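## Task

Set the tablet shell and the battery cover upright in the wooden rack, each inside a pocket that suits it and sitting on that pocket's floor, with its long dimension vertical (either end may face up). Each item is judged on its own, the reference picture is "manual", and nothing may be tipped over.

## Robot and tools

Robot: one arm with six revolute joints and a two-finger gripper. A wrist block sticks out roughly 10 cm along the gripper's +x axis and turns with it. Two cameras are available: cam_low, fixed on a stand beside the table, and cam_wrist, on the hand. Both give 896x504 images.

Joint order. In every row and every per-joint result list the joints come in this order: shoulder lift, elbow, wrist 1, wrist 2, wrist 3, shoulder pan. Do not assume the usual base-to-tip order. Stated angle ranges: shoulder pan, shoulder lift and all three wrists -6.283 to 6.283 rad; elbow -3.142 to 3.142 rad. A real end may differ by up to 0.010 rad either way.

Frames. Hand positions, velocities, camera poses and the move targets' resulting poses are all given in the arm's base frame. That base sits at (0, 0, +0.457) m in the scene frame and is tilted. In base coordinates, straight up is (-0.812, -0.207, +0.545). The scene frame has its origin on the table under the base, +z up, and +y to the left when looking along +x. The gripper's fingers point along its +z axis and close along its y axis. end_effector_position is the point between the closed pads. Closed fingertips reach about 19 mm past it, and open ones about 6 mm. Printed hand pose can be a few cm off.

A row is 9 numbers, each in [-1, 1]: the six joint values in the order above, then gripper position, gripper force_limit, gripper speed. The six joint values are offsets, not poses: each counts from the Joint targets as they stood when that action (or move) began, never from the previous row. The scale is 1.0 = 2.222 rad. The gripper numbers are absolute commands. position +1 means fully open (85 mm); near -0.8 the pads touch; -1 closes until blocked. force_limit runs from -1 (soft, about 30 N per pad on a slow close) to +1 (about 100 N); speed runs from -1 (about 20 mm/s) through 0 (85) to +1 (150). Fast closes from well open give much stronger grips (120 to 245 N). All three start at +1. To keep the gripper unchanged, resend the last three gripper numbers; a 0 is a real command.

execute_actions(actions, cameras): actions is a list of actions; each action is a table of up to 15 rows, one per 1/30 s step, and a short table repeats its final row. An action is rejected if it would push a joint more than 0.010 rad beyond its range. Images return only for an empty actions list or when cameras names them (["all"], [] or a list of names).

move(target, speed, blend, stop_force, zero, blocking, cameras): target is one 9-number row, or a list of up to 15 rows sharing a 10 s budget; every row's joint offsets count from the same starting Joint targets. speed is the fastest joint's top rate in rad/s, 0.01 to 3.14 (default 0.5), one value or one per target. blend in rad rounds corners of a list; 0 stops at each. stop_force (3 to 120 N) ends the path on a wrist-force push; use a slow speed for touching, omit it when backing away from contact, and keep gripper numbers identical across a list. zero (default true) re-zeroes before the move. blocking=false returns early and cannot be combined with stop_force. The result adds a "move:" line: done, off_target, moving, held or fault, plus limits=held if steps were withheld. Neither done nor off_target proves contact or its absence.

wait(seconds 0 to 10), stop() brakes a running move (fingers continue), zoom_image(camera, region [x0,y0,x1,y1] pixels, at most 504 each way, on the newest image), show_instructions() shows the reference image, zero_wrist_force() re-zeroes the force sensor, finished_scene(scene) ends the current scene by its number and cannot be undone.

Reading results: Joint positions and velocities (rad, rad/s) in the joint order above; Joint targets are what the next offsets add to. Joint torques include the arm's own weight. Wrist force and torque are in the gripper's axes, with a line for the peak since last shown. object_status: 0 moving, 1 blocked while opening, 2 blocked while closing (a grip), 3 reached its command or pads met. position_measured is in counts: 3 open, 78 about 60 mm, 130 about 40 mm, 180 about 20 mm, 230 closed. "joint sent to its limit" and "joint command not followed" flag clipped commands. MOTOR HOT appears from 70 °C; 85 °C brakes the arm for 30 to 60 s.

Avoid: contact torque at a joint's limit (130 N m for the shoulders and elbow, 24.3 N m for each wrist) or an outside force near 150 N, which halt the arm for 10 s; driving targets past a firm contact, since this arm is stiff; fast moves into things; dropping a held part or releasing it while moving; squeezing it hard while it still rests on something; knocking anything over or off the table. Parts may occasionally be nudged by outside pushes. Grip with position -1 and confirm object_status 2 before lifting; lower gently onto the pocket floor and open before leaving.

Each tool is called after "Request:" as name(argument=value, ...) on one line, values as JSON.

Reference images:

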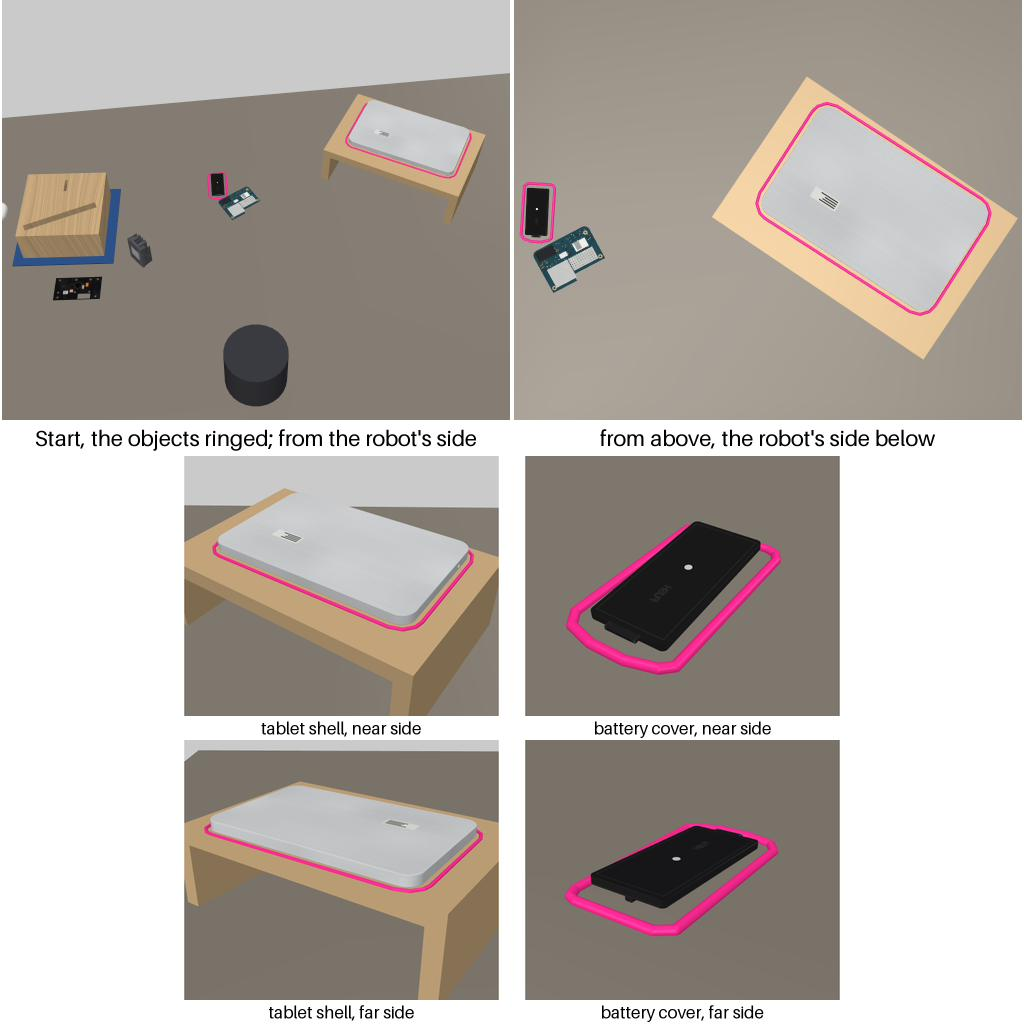

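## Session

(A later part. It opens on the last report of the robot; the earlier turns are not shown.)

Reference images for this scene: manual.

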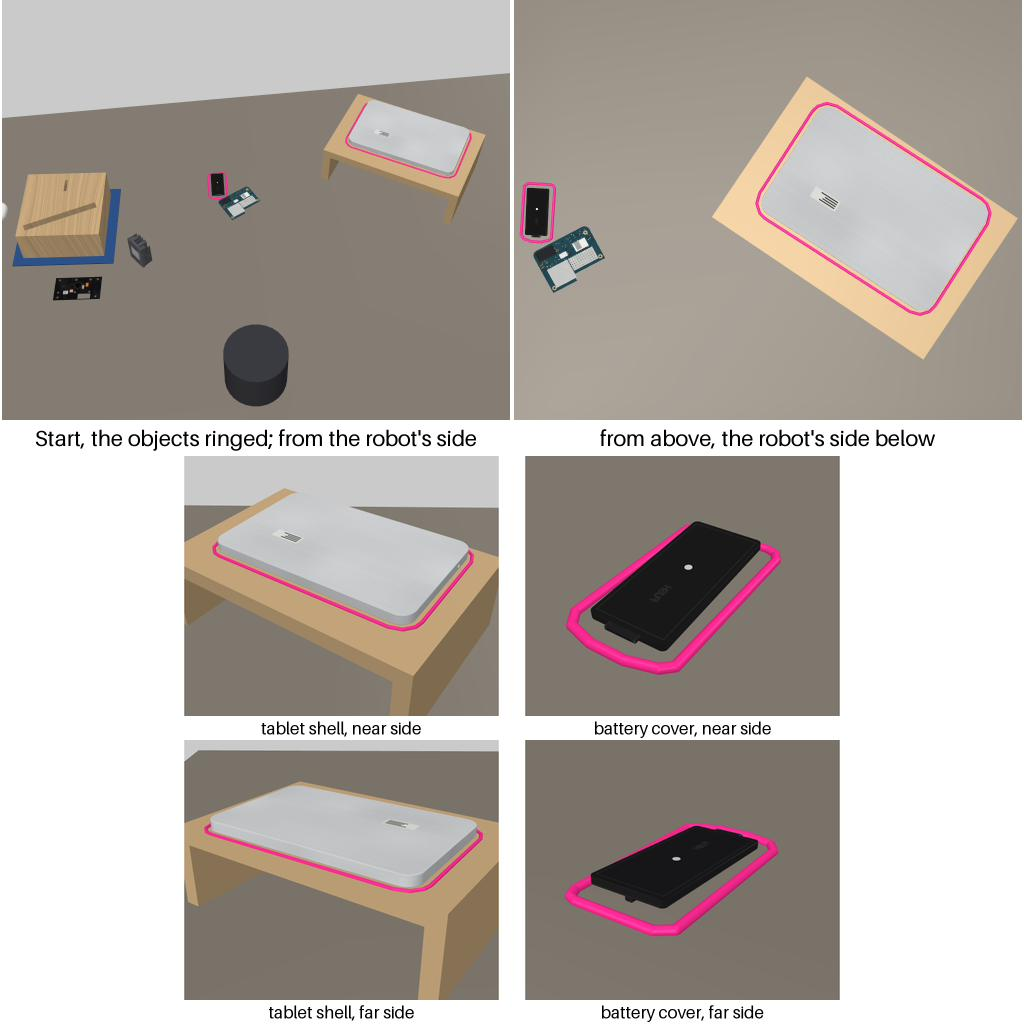

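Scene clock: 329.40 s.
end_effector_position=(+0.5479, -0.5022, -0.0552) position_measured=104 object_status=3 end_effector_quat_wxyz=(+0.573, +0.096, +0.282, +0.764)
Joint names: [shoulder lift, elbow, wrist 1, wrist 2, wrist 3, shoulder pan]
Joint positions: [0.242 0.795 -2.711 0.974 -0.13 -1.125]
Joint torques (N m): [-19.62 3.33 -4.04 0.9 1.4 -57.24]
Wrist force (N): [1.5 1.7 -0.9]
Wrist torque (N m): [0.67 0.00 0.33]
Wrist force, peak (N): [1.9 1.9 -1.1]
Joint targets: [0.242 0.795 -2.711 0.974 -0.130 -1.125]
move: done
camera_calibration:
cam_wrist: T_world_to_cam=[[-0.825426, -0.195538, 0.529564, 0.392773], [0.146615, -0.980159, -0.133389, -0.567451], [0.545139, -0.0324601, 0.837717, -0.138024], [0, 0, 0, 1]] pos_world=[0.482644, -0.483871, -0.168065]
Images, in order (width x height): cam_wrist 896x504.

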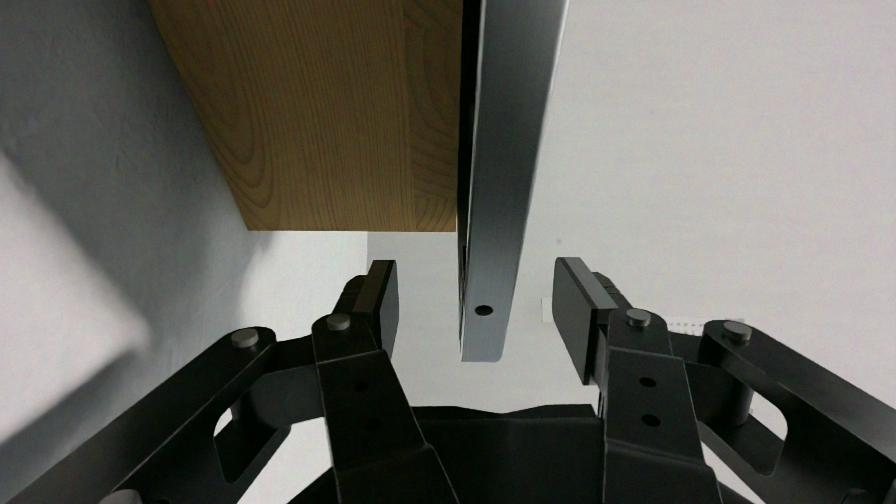

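Request:
move(target=[0.0051, -0.0066, 0.0006, 0.0002, 0.0018, -0.0015, 0.2, -0.2, -1], speed=0.03)

Request:
execute_actions(actions=[[[0, 0, 0, 0, 0, 0, -1, -0.2, -1]], [[0, 0, 0, 0, 0, 0, -1, -0.2, -1]], [[0, 0, 0, 0, 0, 0, -1, -0.2, -1]], [[0, 0, 0, 0, 0, 0, -1, -0.2, -1]], [[0, 0, 0, 0, 0, 0, -1, -0.2, -1]]], cameras=["all"])

Request:
zoom_image(camera="cam_wrist", region=[360, 60, 600, 420])

Scene clock: 333.10 s.
end_effector_position=(+0.5459, -0.5036, -0.0591) position_measured=104 object_status=3 end_effector_quat_wxyz=(+0.573, +0.097, +0.282, +0.764)
Joint names: [shoulder lift, elbow, wrist 1, wrist 2, wrist 3, shoulder pan]
Joint positions: [0.254 0.78 -2.71 0.974 -0.126 -1.128]
Joint torques (N m): [-33.85 2.67 0.27 4.27 1.23 -54.7]
Wrist force (N): [1.5 1.8 -1.0]
Wrist torque (N m): [0.68 0.01 0.15]
Wrist force, peak (N): [1.6 1.9 -1.0]
Joint targets: [0.253 0.780 -2.710 0.974 -0.126 -1.128]
move: done

Scene clock: 335.80 s.
end_effector_position=(+0.5459, -0.5036, -0.0591) position_measured=205 object_status=2 end_effector_quat_wxyz=(+0.573, +0.097, +0.282, +0.764)
Joint names: [shoulder lift, elbow, wrist 1, wrist 2, wrist 3, shoulder pan]
Joint positions: [0.253 0.78 -2.71 0.974 -0.126 -1.128]
Joint torques (N m): [-38.05 3.34 -3.52 2.4 -0.98 -39.53]
Wrist force (N): [0.6 3.2 -1.3]
Wrist torque (N m): [0.44 0.04 0.54]
Wrist force, peak (N): [0.8 3.4 -1.4]
Joint targets: [0.253 0.780 -2.710 0.974 -0.126 -1.128]
Step readings (joint positions):
0: [0.254 0.780 -2.710 0.974 -0.126 -1.128]
1: [0.254 0.780 -2.710 0.974 -0.126 -1.128]
2: [0.254 0.780 -2.710 0.974 -0.126 -1.128]
4: [0.254 0.780 -2.710 0.974 -0.126 -1.128]
8: [0.254 0.780 -2.710 0.974 -0.126 -1.128]
15: [0.253 0.780 -2.710 0.974 -0.126 -1.128]
16: [0.253 0.780 -2.710 0.974 -0.126 -1.128]
17: [0.253 0.780 -2.710 0.974 -0.126 -1.128]
19: [0.253 0.780 -2.710 0.974 -0.126 -1.128]
23: [0.253 0.780 -2.710 0.974 -0.126 -1.128]
30: [0.253 0.780 -2.710 0.974 -0.126 -1.128]
31: [0.253 0.780 -2.710 0.974 -0.126 -1.128]
32: [0.253 0.780 -2.710 0.974 -0.126 -1.128]
34: [0.253 0.780 -2.710 0.974 -0.126 -1.128]
38: [0.253 0.780 -2.710 0.974 -0.126 -1.128]
45: [0.253 0.780 -2.710 0.974 -0.126 -1.128]
46: [0.253 0.780 -2.710 0.974 -0.126 -1.128]
47: [0.253 0.780 -2.710 0.974 -0.126 -1.128]
49: [0.253 0.780 -2.710 0.974 -0.126 -1.128]
53: [0.253 0.780 -2.710 0.974 -0.126 -1.128]
60: [0.253 0.780 -2.710 0.974 -0.126 -1.128]
61: [0.253 0.780 -2.710 0.974 -0.126 -1.128]
62: [0.253 0.780 -2.710 0.974 -0.126 -1.128]
64: [0.253 0.780 -2.710 0.974 -0.126 -1.128]
68: [0.253 0.780 -2.710 0.974 -0.126 -1.128]
75: [0.253 0.780 -2.710 0.974 -0.126 -1.128]
camera_calibration:
cam_wrist: T_world_to_cam=[[-0.825402, -0.195613, 0.529573, 0.392815], [0.146509, -0.980134, -0.133688, -0.569025], [0.545203, -0.0327593, 0.837663, -0.13398], [0, 0, 0, 1]] pos_world=[0.480644, -0.48527, -0.171866]

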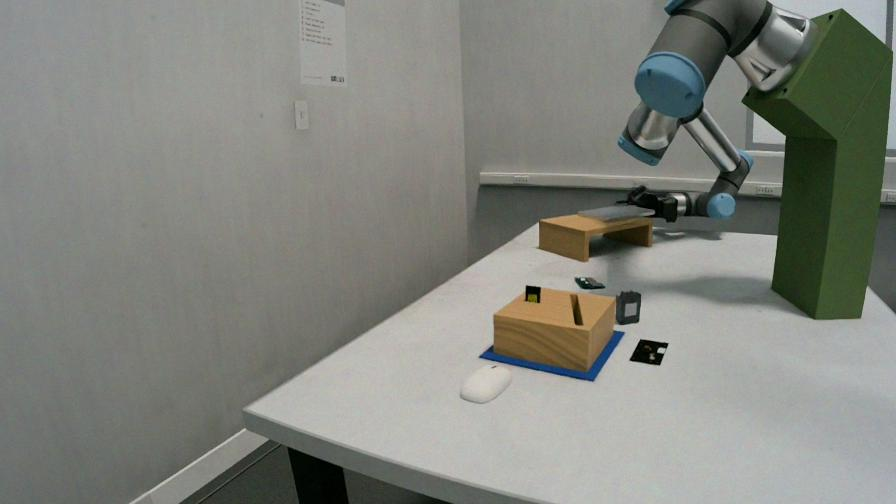

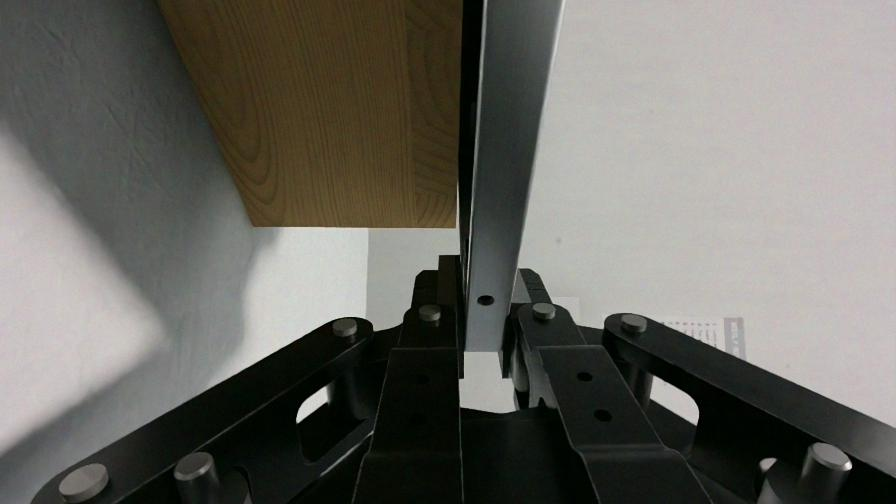

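Scaled by 1.400.

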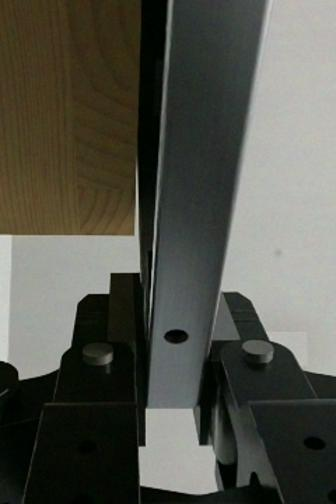

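Request:
move(target=[-0.0163, 0.0289, -0.0196, 0.0012, 0.0124, -0.0104, -1, -0.2, -1], speed=0.05, cameras=["all"])

Request:
zoom_image(camera="cam_wrist", region=[360, 0, 600, 420])

Request:
zoom_image(camera="cam_low", region=[530, 160, 690, 270])

Scene clock: 339.30 s.
end_effector_position=(+0.5297, -0.5078, -0.0479) position_measured=205 object_status=2 end_effector_quat_wxyz=(+0.573, +0.096, +0.282, +0.764)
Joint names: [shoulder lift, elbow, wrist 1, wrist 2, wrist 3, shoulder pan]
Joint positions: [0.217 0.844 -2.754 0.977 -0.099 -1.152]
Joint torques (N m): [-21.32 -15.46 -0.26 4.5 -0.18 -46.99]
Wrist force (N): [1.5 0.7 -1.0]
Wrist torque (N m): [0.73 0.03 0.05]
Wrist force, peak (N): [0.6 3.5 -1.5]
Joint targets: [0.217 0.844 -2.754 0.977 -0.099 -1.151]
move: done
camera_calibration:
cam_wrist: T_world_to_cam=[[-0.825537, -0.195422, 0.529432, 0.372814], [0.146433, -0.980175, -0.133469, -0.569121], [0.545019, -0.0326574, 0.837787, -0.134371], [0, 0, 0, 1]] pos_world=[0.464344, -0.489371, -0.160765]

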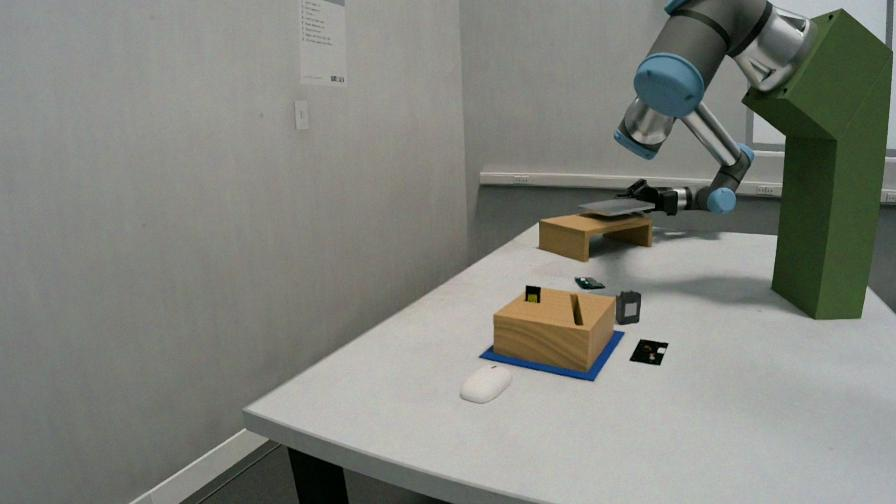

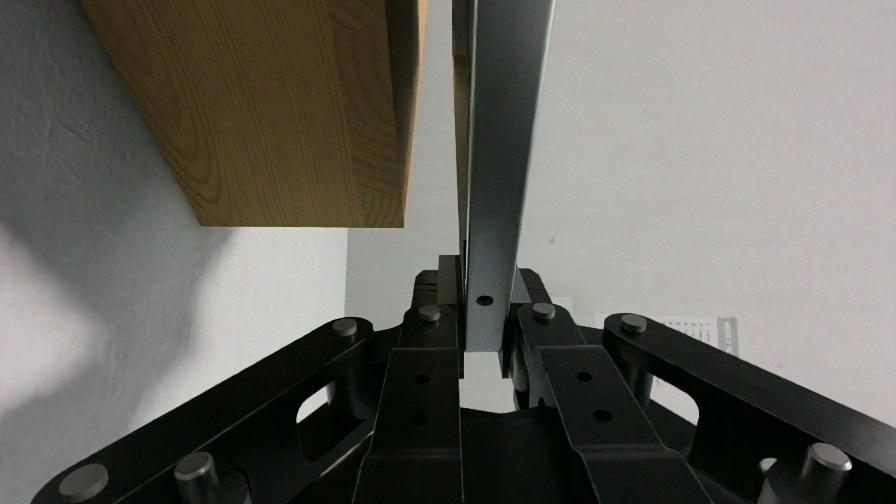

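Scaled by 1.200.

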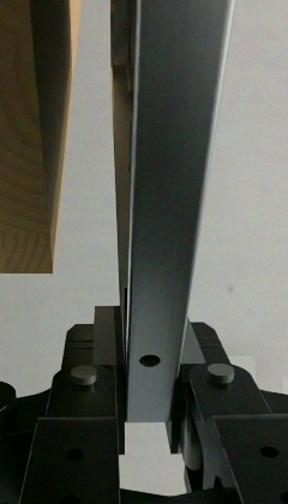

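Scaled by 3.150.

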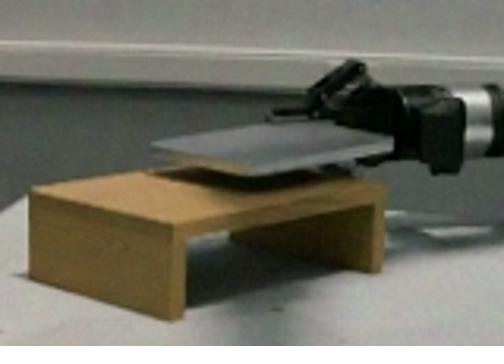

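Request:
move(target=[-0.6854, 0.73, 0.2151, -0.3317, -0.207, -0.09, -1, -0.2, -1], speed=0.5, cameras=["all"])

Scene clock: 346.47 s.
end_effector_position=(+0.4573, -0.2918, +0.2240) position_measured=205 object_status=2 end_effector_quat_wxyz=(+0.545, +0.396, +0.486, +0.556)
Joint names: [shoulder lift, elbow, wrist 1, wrist 2, wrist 3, shoulder pan]
Joint positions: [-1.306 2.466 -2.276 0.24 -0.559 -1.352]
Joint torques (N m): [-20.21 1.21 -3.59 2.75 1.84 -11.95]
Wrist force (N): [0.8 2.1 0.1]
Wrist torque (N m): [0.51 0.17 0.20]
Wrist force, peak (N): [3.8 2.1 -0.6]
Joint targets: [-1.306 2.466 -2.276 0.240 -0.559 -1.351]
move: done
camera_calibration:
cam_wrist: T_world_to_cam=[[-0.235466, 0.0592249, 0.970076, -0.0828859], [-0.25549, -0.966807, -0.00298965, -0.152093], [0.9377, -0.248549, 0.242782, -0.425003], [0, 0, 0, 1]] pos_world=[0.34015, -0.247769, 0.183134]

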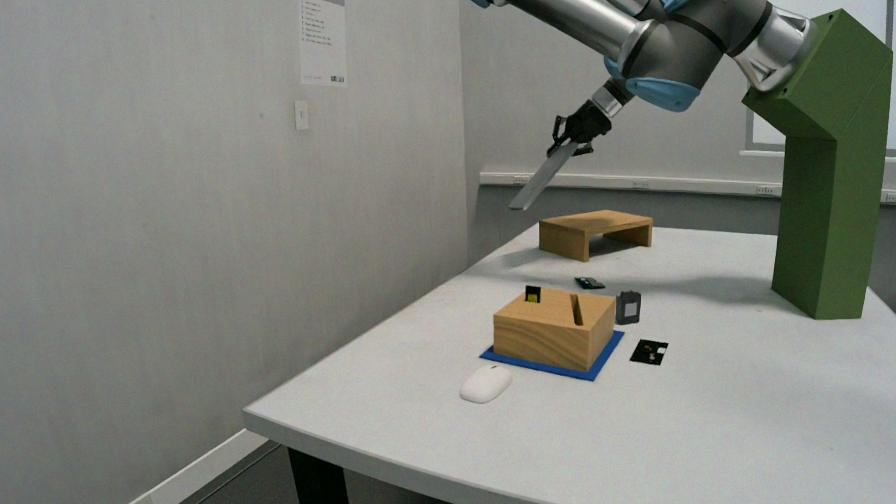

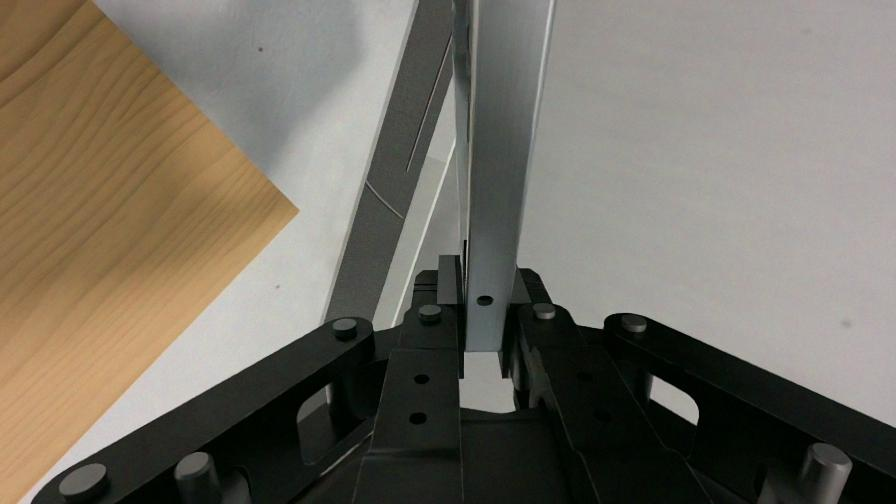

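Request:
move(target=[-0.1589, -0.1121, 0.6472, 0.2246, -0.3312, 0.1503, -1, -0.2, -1], speed=0.55)

Request:
move(target=[-0.1584, -0.1125, 0.6476, 0.2241, -0.3308, 0.1508, -1, -0.2, -1], speed=0.55, cameras=["all"])

Scene clock: 350.40 s.
end_effector_position=(+0.5321, -0.2462, +0.3301) position_measured=205 object_status=2 end_effector_quat_wxyz=(+0.571, +0.500, +0.396, +0.517)
Joint names: [shoulder lift, elbow, wrist 1, wrist 2, wrist 3, shoulder pan]
Joint positions: [-1.659 2.217 -0.838 0.739 -1.295 -1.017]
Joint torques (N m): [-6.08 0.91 0.86 -0.32 0.25 -21.61]
Wrist force (N): [1.1 1.6 0.0]
Wrist torque (N m): [0.47 0.18 0.17]
Wrist force, peak (N): [1.7 2.1 0.3]
Joint targets: [-1.659 2.217 -0.838 0.739 -1.295 -1.017]
move: done

Scene clock: 353.53 s.
end_effector_position=(+0.4198, -0.0607, +0.3512) position_measured=205 object_status=2 end_effector_quat_wxyz=(+0.437, +0.623, +0.601, +0.244)
Joint names: [shoulder lift, elbow, wrist 1, wrist 2, wrist 3, shoulder pan]
Joint positions: [-2.011 1.967 0.601 1.237 -2.03 -0.682]
Joint torques (N m): [-11.33 -2.24 3.03 -0.48 0.25 -4.58]
Wrist force (N): [-0.1 2.1 0.7]
Wrist torque (N m): [0.07 0.43 0.24]
Wrist force, peak (N): [-0.1 2.5 0.7]
Joint targets: [-2.011 1.967 0.601 1.237 -2.030 -0.682]
move: done
camera_calibration:
cam_wrist: T_world_to_cam=[[0.522438, 0.101069, 0.846666, -0.501074], [-0.448279, -0.812098, 0.373554, 0.0201566], [0.725331, -0.574701, -0.378963, -0.0755703], [0, 0, 0, 1]] pos_world=[0.325629, 0.0235819, 0.388075]

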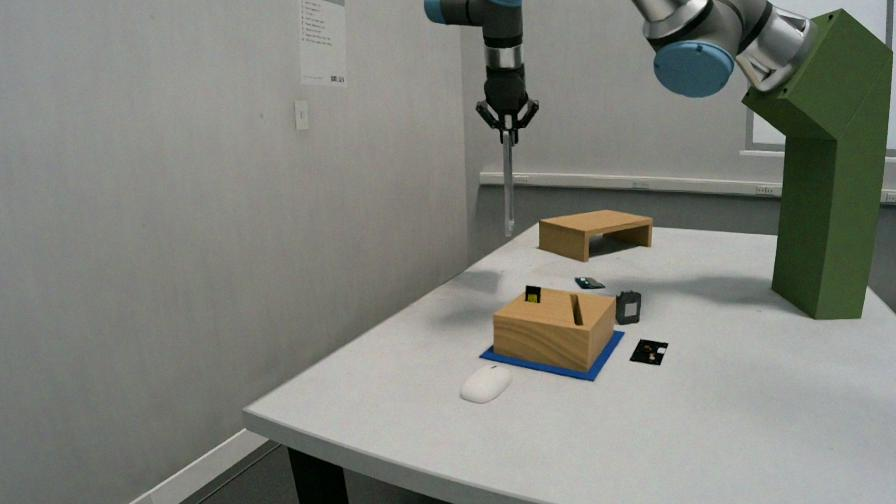

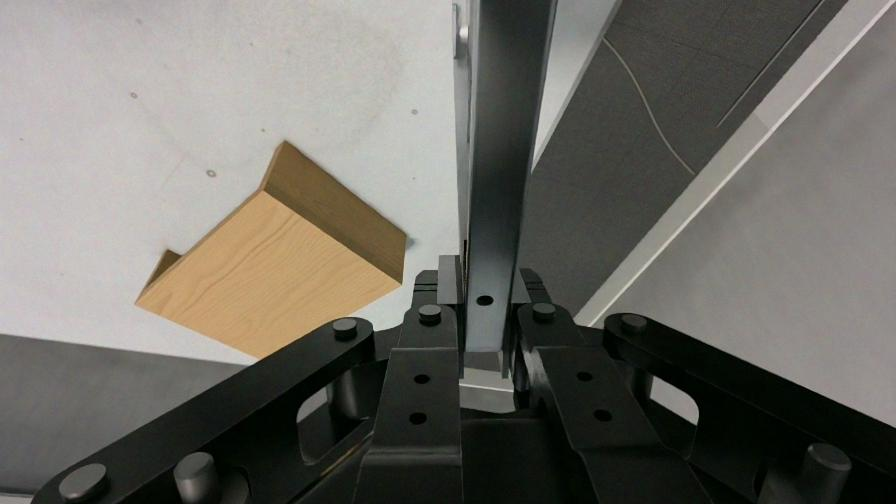

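Request:
move(target=[0.0297, 0.0306, -0.041, 0.3681, 0.2295, 0.4302, -1, -0.2, -1], speed=0.4, cameras=["all"])

Scene clock: 360.57 s.
end_effector_position=(+0.3494, +0.1123, +0.3118) position_measured=205 object_status=2 end_effector_quat_wxyz=(+0.436, +0.623, +0.601, +0.244)
Joint names: [shoulder lift, elbow, wrist 1, wrist 2, wrist 3, shoulder pan]
Joint positions: [-1.945 2.035 0.51 2.054 -1.52 0.273]
Joint torques (N m): [-43.99 -16.19 4.8 0.86 -0.98 17.61]
Wrist force (N): [0.1 2.2 0.6]
Wrist torque (N m): [0.10 0.41 0.43]
Wrist force, peak (N): [-1.4 2.2 0.8]
Joint targets: [-1.945 2.035 0.510 2.055 -1.520 0.274]
move: done
camera_calibration:
cam_wrist: T_world_to_cam=[[0.523247, 0.101337, 0.846134, -0.448583], [-0.447411, -0.812384, 0.373973, 0.143458], [0.725283, -0.57425, -0.379739, 0.060216], [0, 0, 0, 1]] pos_world=[0.255231, 0.19658, 0.348778]

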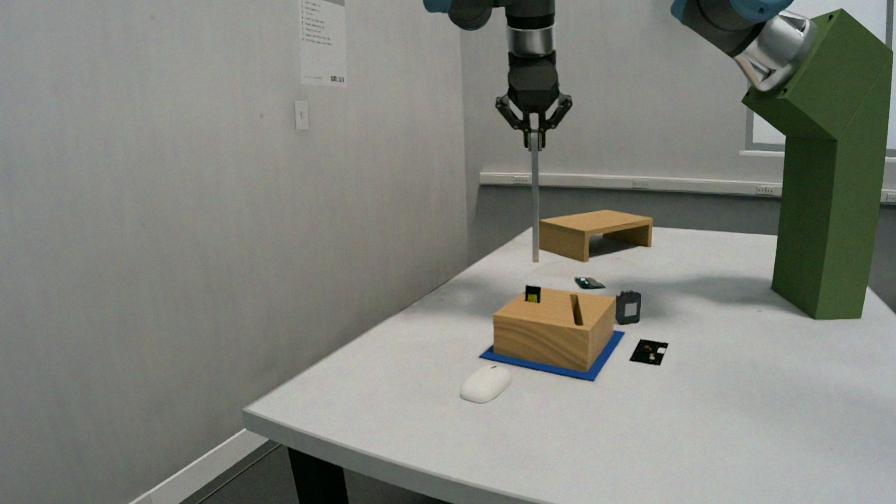

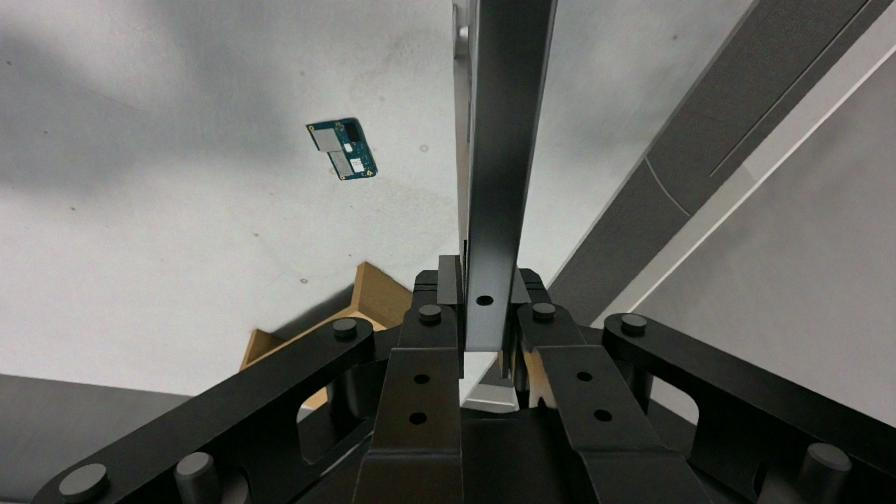

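Request:
move(target=[0.13353, -0.01206, 0.00113, 0.16908, 0.19172, 0.22412, -1, -0.2, -1], speed=0.3, cameras=["all"])

Scene clock: 366.40 s.
end_effector_position=(+0.3050, +0.2110, +0.2554) position_measured=205 object_status=2 end_effector_quat_wxyz=(+0.436, +0.623, +0.601, +0.244)
Joint names: [shoulder lift, elbow, wrist 1, wrist 2, wrist 3, shoulder pan]
Joint positions: [-1.648 2.008 0.513 2.43 -1.094 0.771]
Joint torques (N m): [-43.19 0.45 4.47 -0.34 -0.44 17.04]
Wrist force (N): [0.0 2.2 0.9]
Wrist torque (N m): [0.12 0.43 0.42]
Wrist force, peak (N): [-1.0 2.8 0.5]
Joint targets: [-1.648 2.008 0.513 2.430 -1.094 0.771]
move: done
camera_calibration:
cam_wrist: T_world_to_cam=[[0.523087, 0.101464, 0.846218, -0.387659], [-0.447432, -0.812367, 0.373984, 0.224863], [0.725386, -0.574252, -0.37954, 0.1276], [0, 0, 0, 1]] pos_world=[0.210831, 0.29528, 0.292378]

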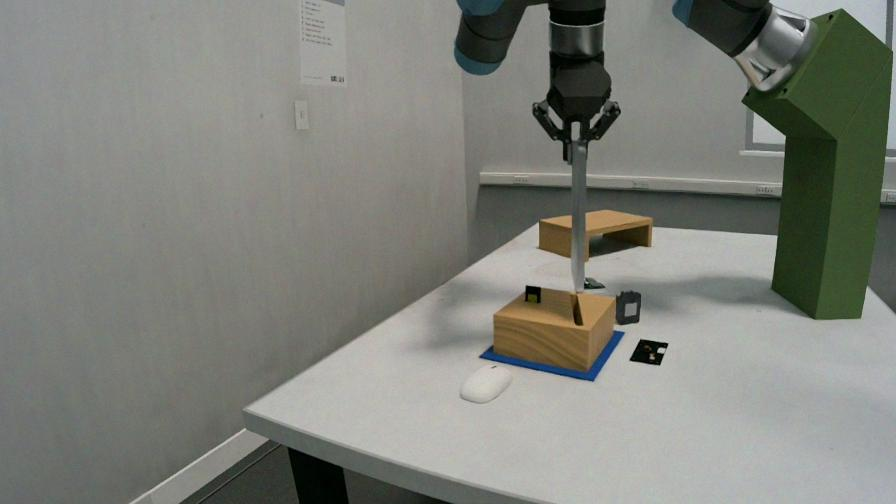

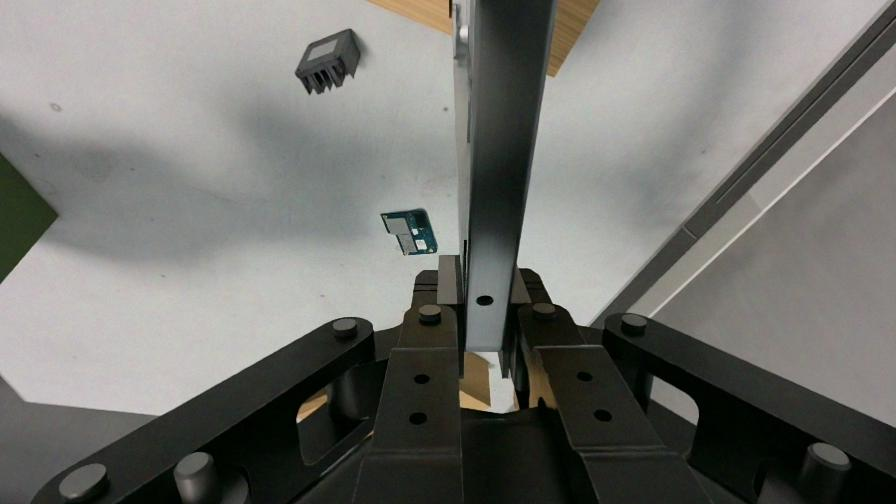

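Request:
zoom_image(camera="cam_low", region=[480, 110, 660, 390])

Request:
zoom_image(camera="cam_low", region=[510, 250, 620, 340])

Request:
zoom_image(camera="cam_wrist", region=[360, 0, 640, 160])

Scaled by 1.800.

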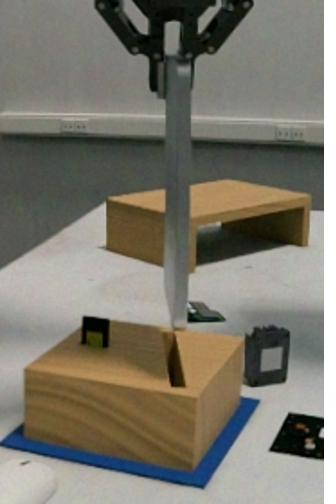

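Scaled by 4.582.

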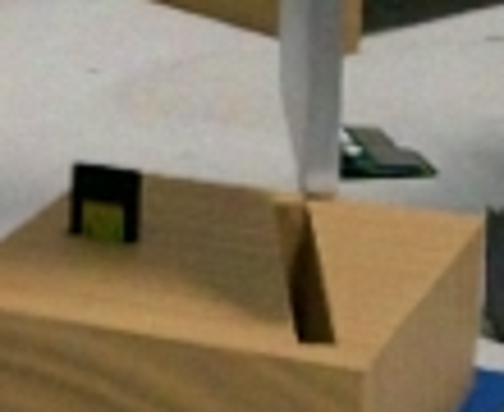

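Scaled by 1.800.

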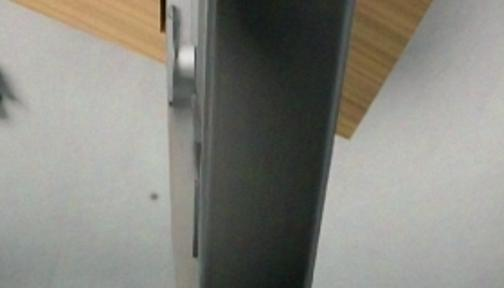

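Request:
move(target=[0.00923, 0.00815, -0.045, -0.02174, -0.03686, -0.03277, -1, -0.2, -1], speed=0.05, stop_force=4, cameras=["cam_low"])

Request:
zoom_image(camera="cam_low", region=[540, 260, 610, 340])

Scene clock: 381.33 s.
end_effector_position=(+0.3303, +0.2082, +0.2375) position_measured=205 object_status=2 end_effector_quat_wxyz=(+0.437, +0.623, +0.601, +0.244)
Joint names: [shoulder lift, elbow, wrist 1, wrist 2, wrist 3, shoulder pan]
Joint positions: [-1.627 2.026 0.413 2.382 -1.176 0.699]
Joint torques (N m): [-47.68 -10.54 5.06 2.97 1.89 27.72]
Wrist force (N): [0.1 2.1 0.8]
Wrist torque (N m): [0.10 0.42 0.41]
Wrist force, peak (N): [0.0 2.4 0.7]
Joint targets: [-1.627 2.026 0.413 2.382 -1.176 0.699]
move: done
Images, in order (width x height): cam_low 896x504.

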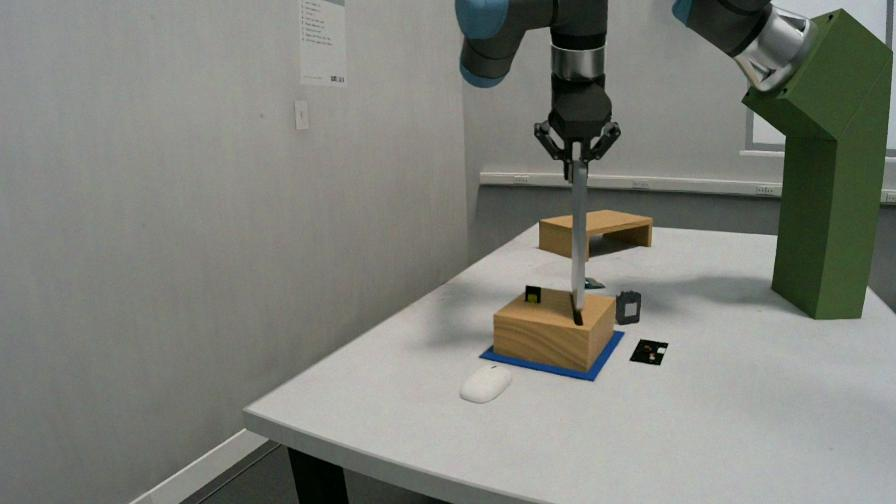

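Scaled by 6.300.

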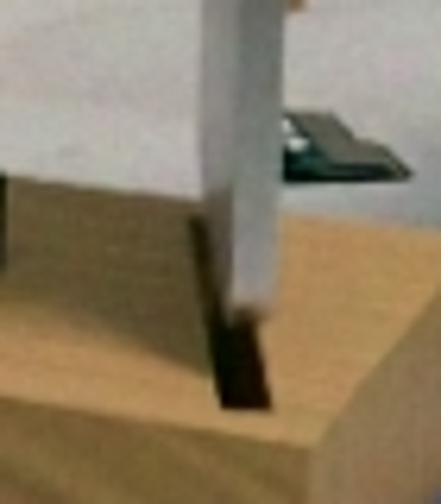

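Request:
zoom_image(camera="cam_low", region=[566, 284, 592, 328])

Scaled by 11.455.

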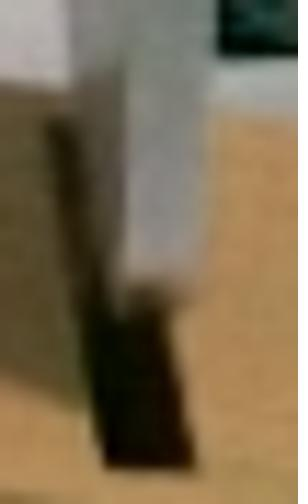

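Request:
zoom_image(camera="cam_low", region=[556, 180, 606, 260])

Request:
zoom_image(camera="cam_low", region=[556, 250, 606, 330])

Scaled by 6.300.

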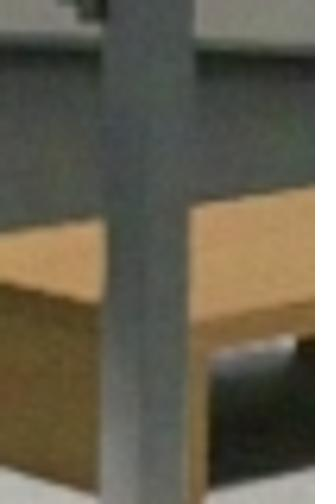

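Scaled by 6.300.

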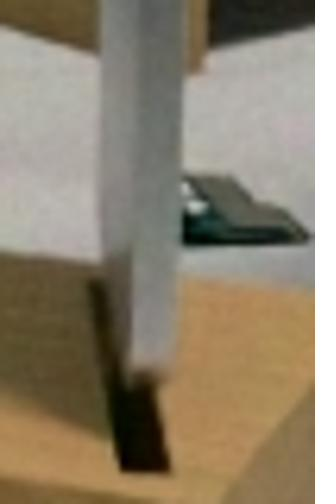

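Request:
zoom_image(camera="cam_low", region=[566, 316, 626, 380])

Request:
zoom_image(camera="cam_low", region=[480, 300, 540, 364])

Scaled by 7.875.

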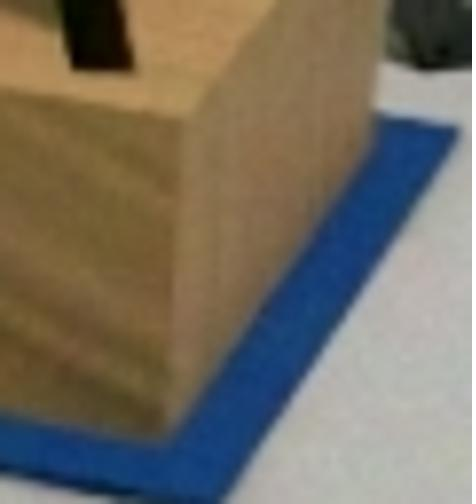

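Scaled by 7.875.

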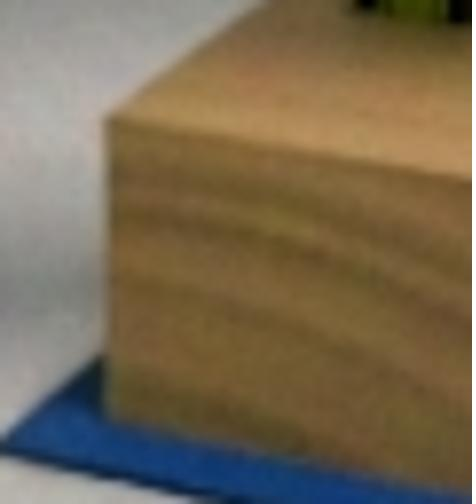

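Request:
move(target=[0.006029, -0.000067, -0.016001, -0.009049, -0.013849, -0.013149, -1, -0.2, -1], speed=0.02, stop_force=3, cameras=["cam_low"])

Request:
zoom_image(camera="cam_low", region=[566, 284, 592, 328])

Request:
zoom_image(camera="cam_low", region=[556, 260, 606, 340])

Scene clock: 395.67 s.
end_effector_position=(+0.3403, +0.2080, +0.2325) position_measured=205 object_status=2 end_effector_quat_wxyz=(+0.437, +0.623, +0.601, +0.244)
Joint names: [shoulder lift, elbow, wrist 1, wrist 2, wrist 3, shoulder pan]
Joint positions: [-1.616 2.026 0.383 2.365 -1.201 0.674]
Joint torques (N m): [-44.95 -9.22 4.29 1.81 1.92 26.29]
Wrist force (N): [-3.3 2.1 -4.9]
Wrist torque (N m): [0.06 0.56 0.39]
Wrist force, peak (N): [-8.8 2.2 -15.0]
Joint targets: [-1.616 2.026 0.383 2.365 -1.201 0.674]
move: contact
Images, in order (width x height): cam_low 896x504.

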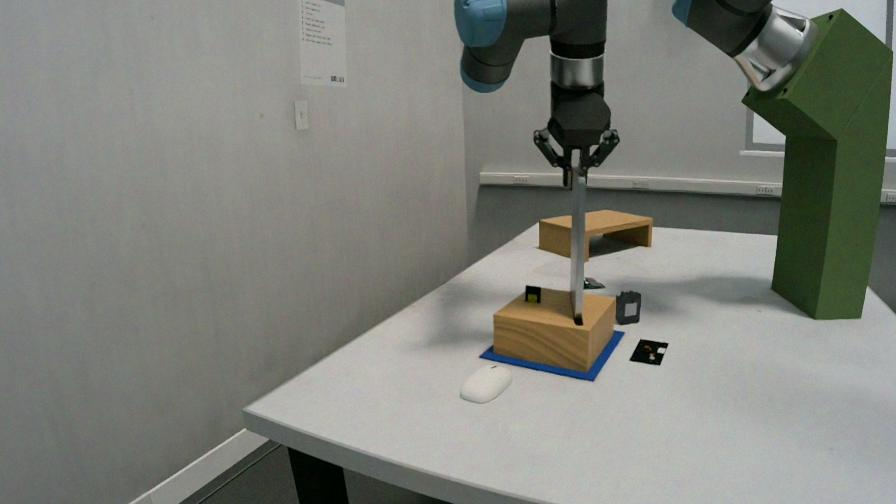

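Scaled by 11.455.

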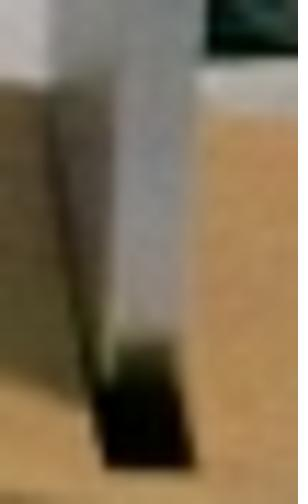

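Scaled by 6.300.

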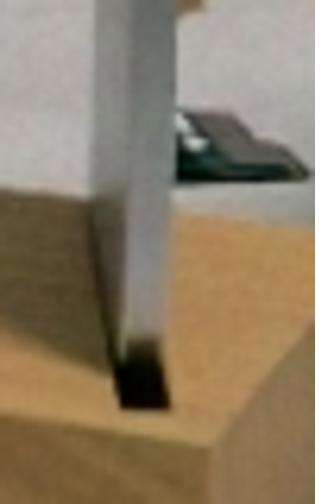

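Request:
zoom_image(camera="cam_low", region=[562, 278, 584, 302])

Request:
zoom_image(camera="cam_low", region=[566, 304, 590, 330])

Scaled by 21.000.

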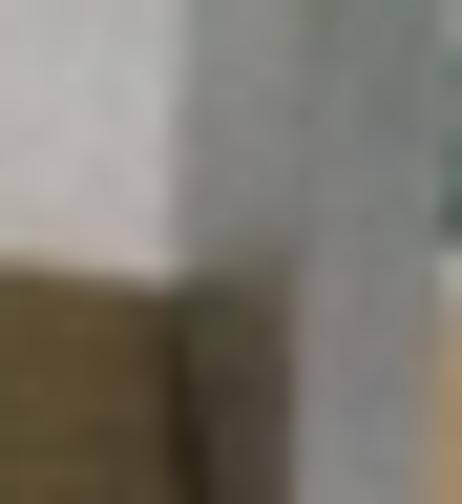

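Scaled by 19.385.

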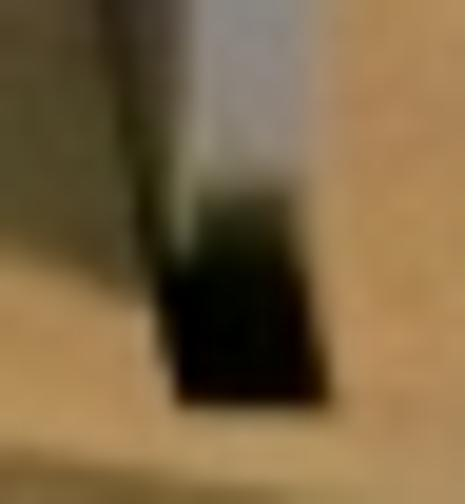

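Request:
move(target=[[-0.003037, 0.000496, 0.004423, 0.001696, 0.002596, 0.002465, -1, -0.2, -1], [0.0093, -0.009922, 0.013818, 0.011895, 0.018203, 0.017283, -1, -0.2, -1]], speed=0.05, blend=[0.002, 0], cameras=["cam_low"])

Request:
zoom_image(camera="cam_low", region=[562, 284, 592, 330])

Scene clock: 414.67 s.
end_effector_position=(+0.3350, +0.2173, +0.2354) position_measured=205 object_status=2 end_effector_quat_wxyz=(+0.437, +0.623, +0.601, +0.244)
Joint names: [shoulder lift, elbow, wrist 1, wrist 2, wrist 3, shoulder pan]
Joint positions: [-1.595 2.004 0.414 2.392 -1.161 0.713]
Joint torques (N m): [-46.52 5.6 1.7 -0.6 -1.19 8.05]
Wrist force (N): [0.2 2.0 0.8]
Wrist torque (N m): [0.08 0.40 0.25]
Wrist force, peak (N): [-3.2 2.3 -5.0]
Joint targets: [-1.596 2.004 0.414 2.392 -1.161 0.713]
move: done
Images, in order (width x height): cam_low 896x504.

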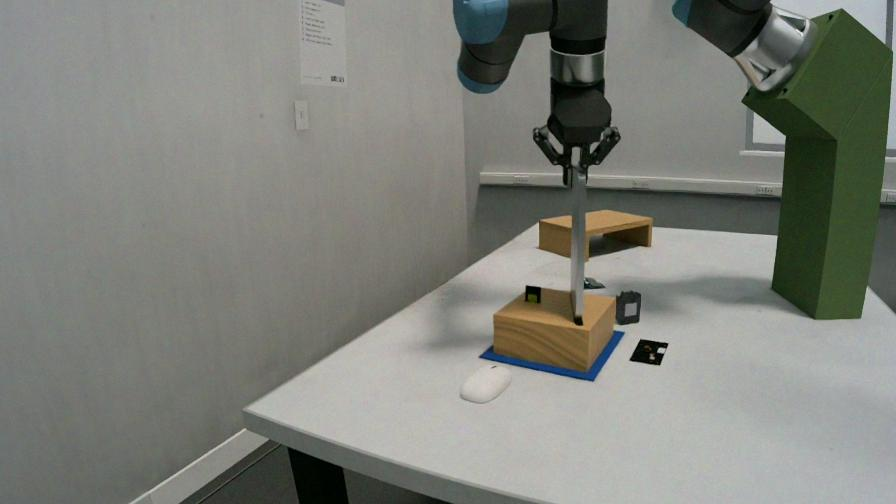

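Scaled by 10.957.

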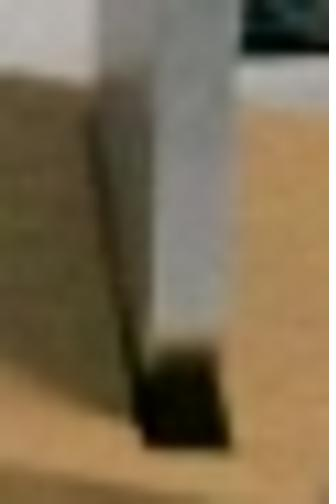

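Request:
move(target=[0.007593, -0.001239, -0.011058, -0.004241, -0.00649, -0.006162, -1, -0.2, -1], speed=0.01, stop_force=3, cameras=["cam_low"])

Request:
zoom_image(camera="cam_low", region=[562, 284, 592, 330])

Scene clock: 418.50 s.
end_effector_position=(+0.3432, +0.2191, +0.2297) position_measured=205 object_status=2 end_effector_quat_wxyz=(+0.437, +0.623, +0.601, +0.244)
Joint names: [shoulder lift, elbow, wrist 1, wrist 2, wrist 3, shoulder pan]
Joint positions: [-1.579 2.001 0.389 2.382 -1.175 0.699]
Joint torques (N m): [-34.92 -8.11 4.37 0.93 0.3 13.91]
Wrist force (N): [1.1 2.4 -1.7]
Wrist torque (N m): [0.12 0.70 0.43]
Wrist force, peak (N): [1.1 2.4 -1.7]
Joint targets: [-1.579 2.001 0.389 2.382 -1.175 0.699]
move: done
Images, in order (width x height): cam_low 896x504.

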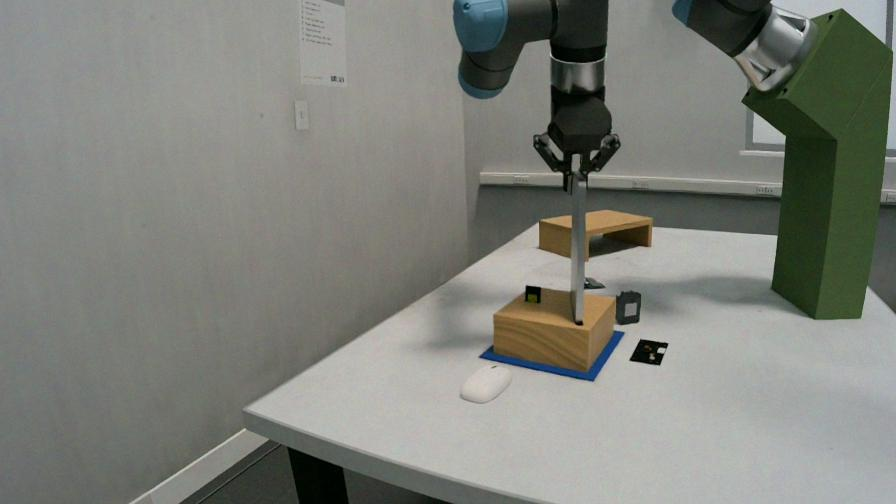

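Scaled by 10.957.

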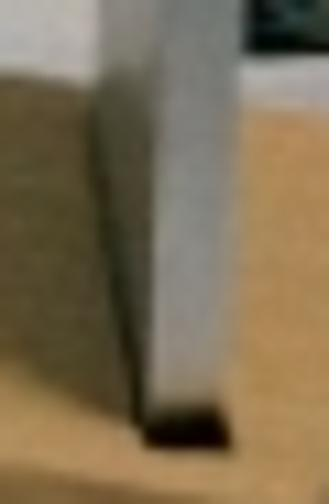

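Request:
move(target=[0.004918, -0.004352, 0.003897, 0.004024, 0.006157, 0.005846, -1, -0.2, -1], speed=0.01, stop_force=4, cameras=["cam_low"])

Request:
zoom_image(camera="cam_low", region=[562, 284, 592, 330])

Scene clock: 422.50 s.
end_effector_position=(+0.3423, +0.2233, +0.2300) position_measured=205 object_status=2 end_effector_quat_wxyz=(+0.437, +0.623, +0.601, +0.244)
Joint names: [shoulder lift, elbow, wrist 1, wrist 2, wrist 3, shoulder pan]
Joint positions: [-1.568 1.992 0.398 2.391 -1.162 0.712]
Joint torques (N m): [-36.72 -0.46 2.69 0.84 -0.84 14.19]
Wrist force (N): [0.0 2.3 0.6]
Wrist torque (N m): [0.12 0.42 0.24]
Wrist force, peak (N): [1.2 2.5 -1.6]
Joint targets: [-1.568 1.992 0.398 2.391 -1.162 0.712]
move: done
Images, in order (width x height): cam_low 896x504.

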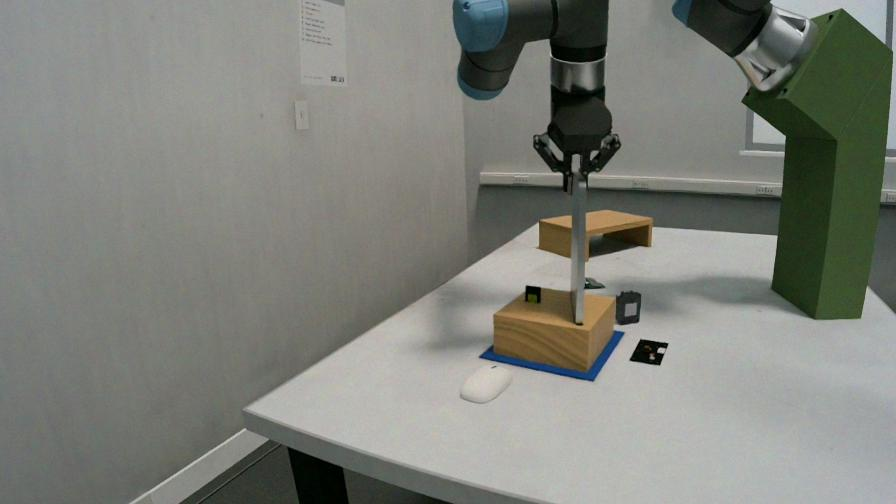

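Scaled by 10.957.

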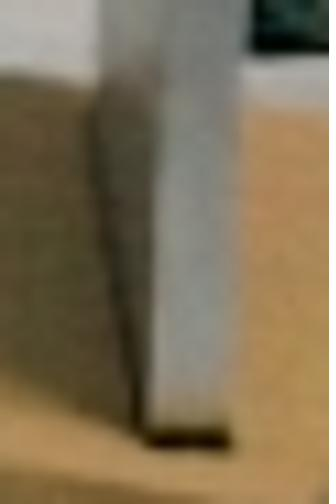

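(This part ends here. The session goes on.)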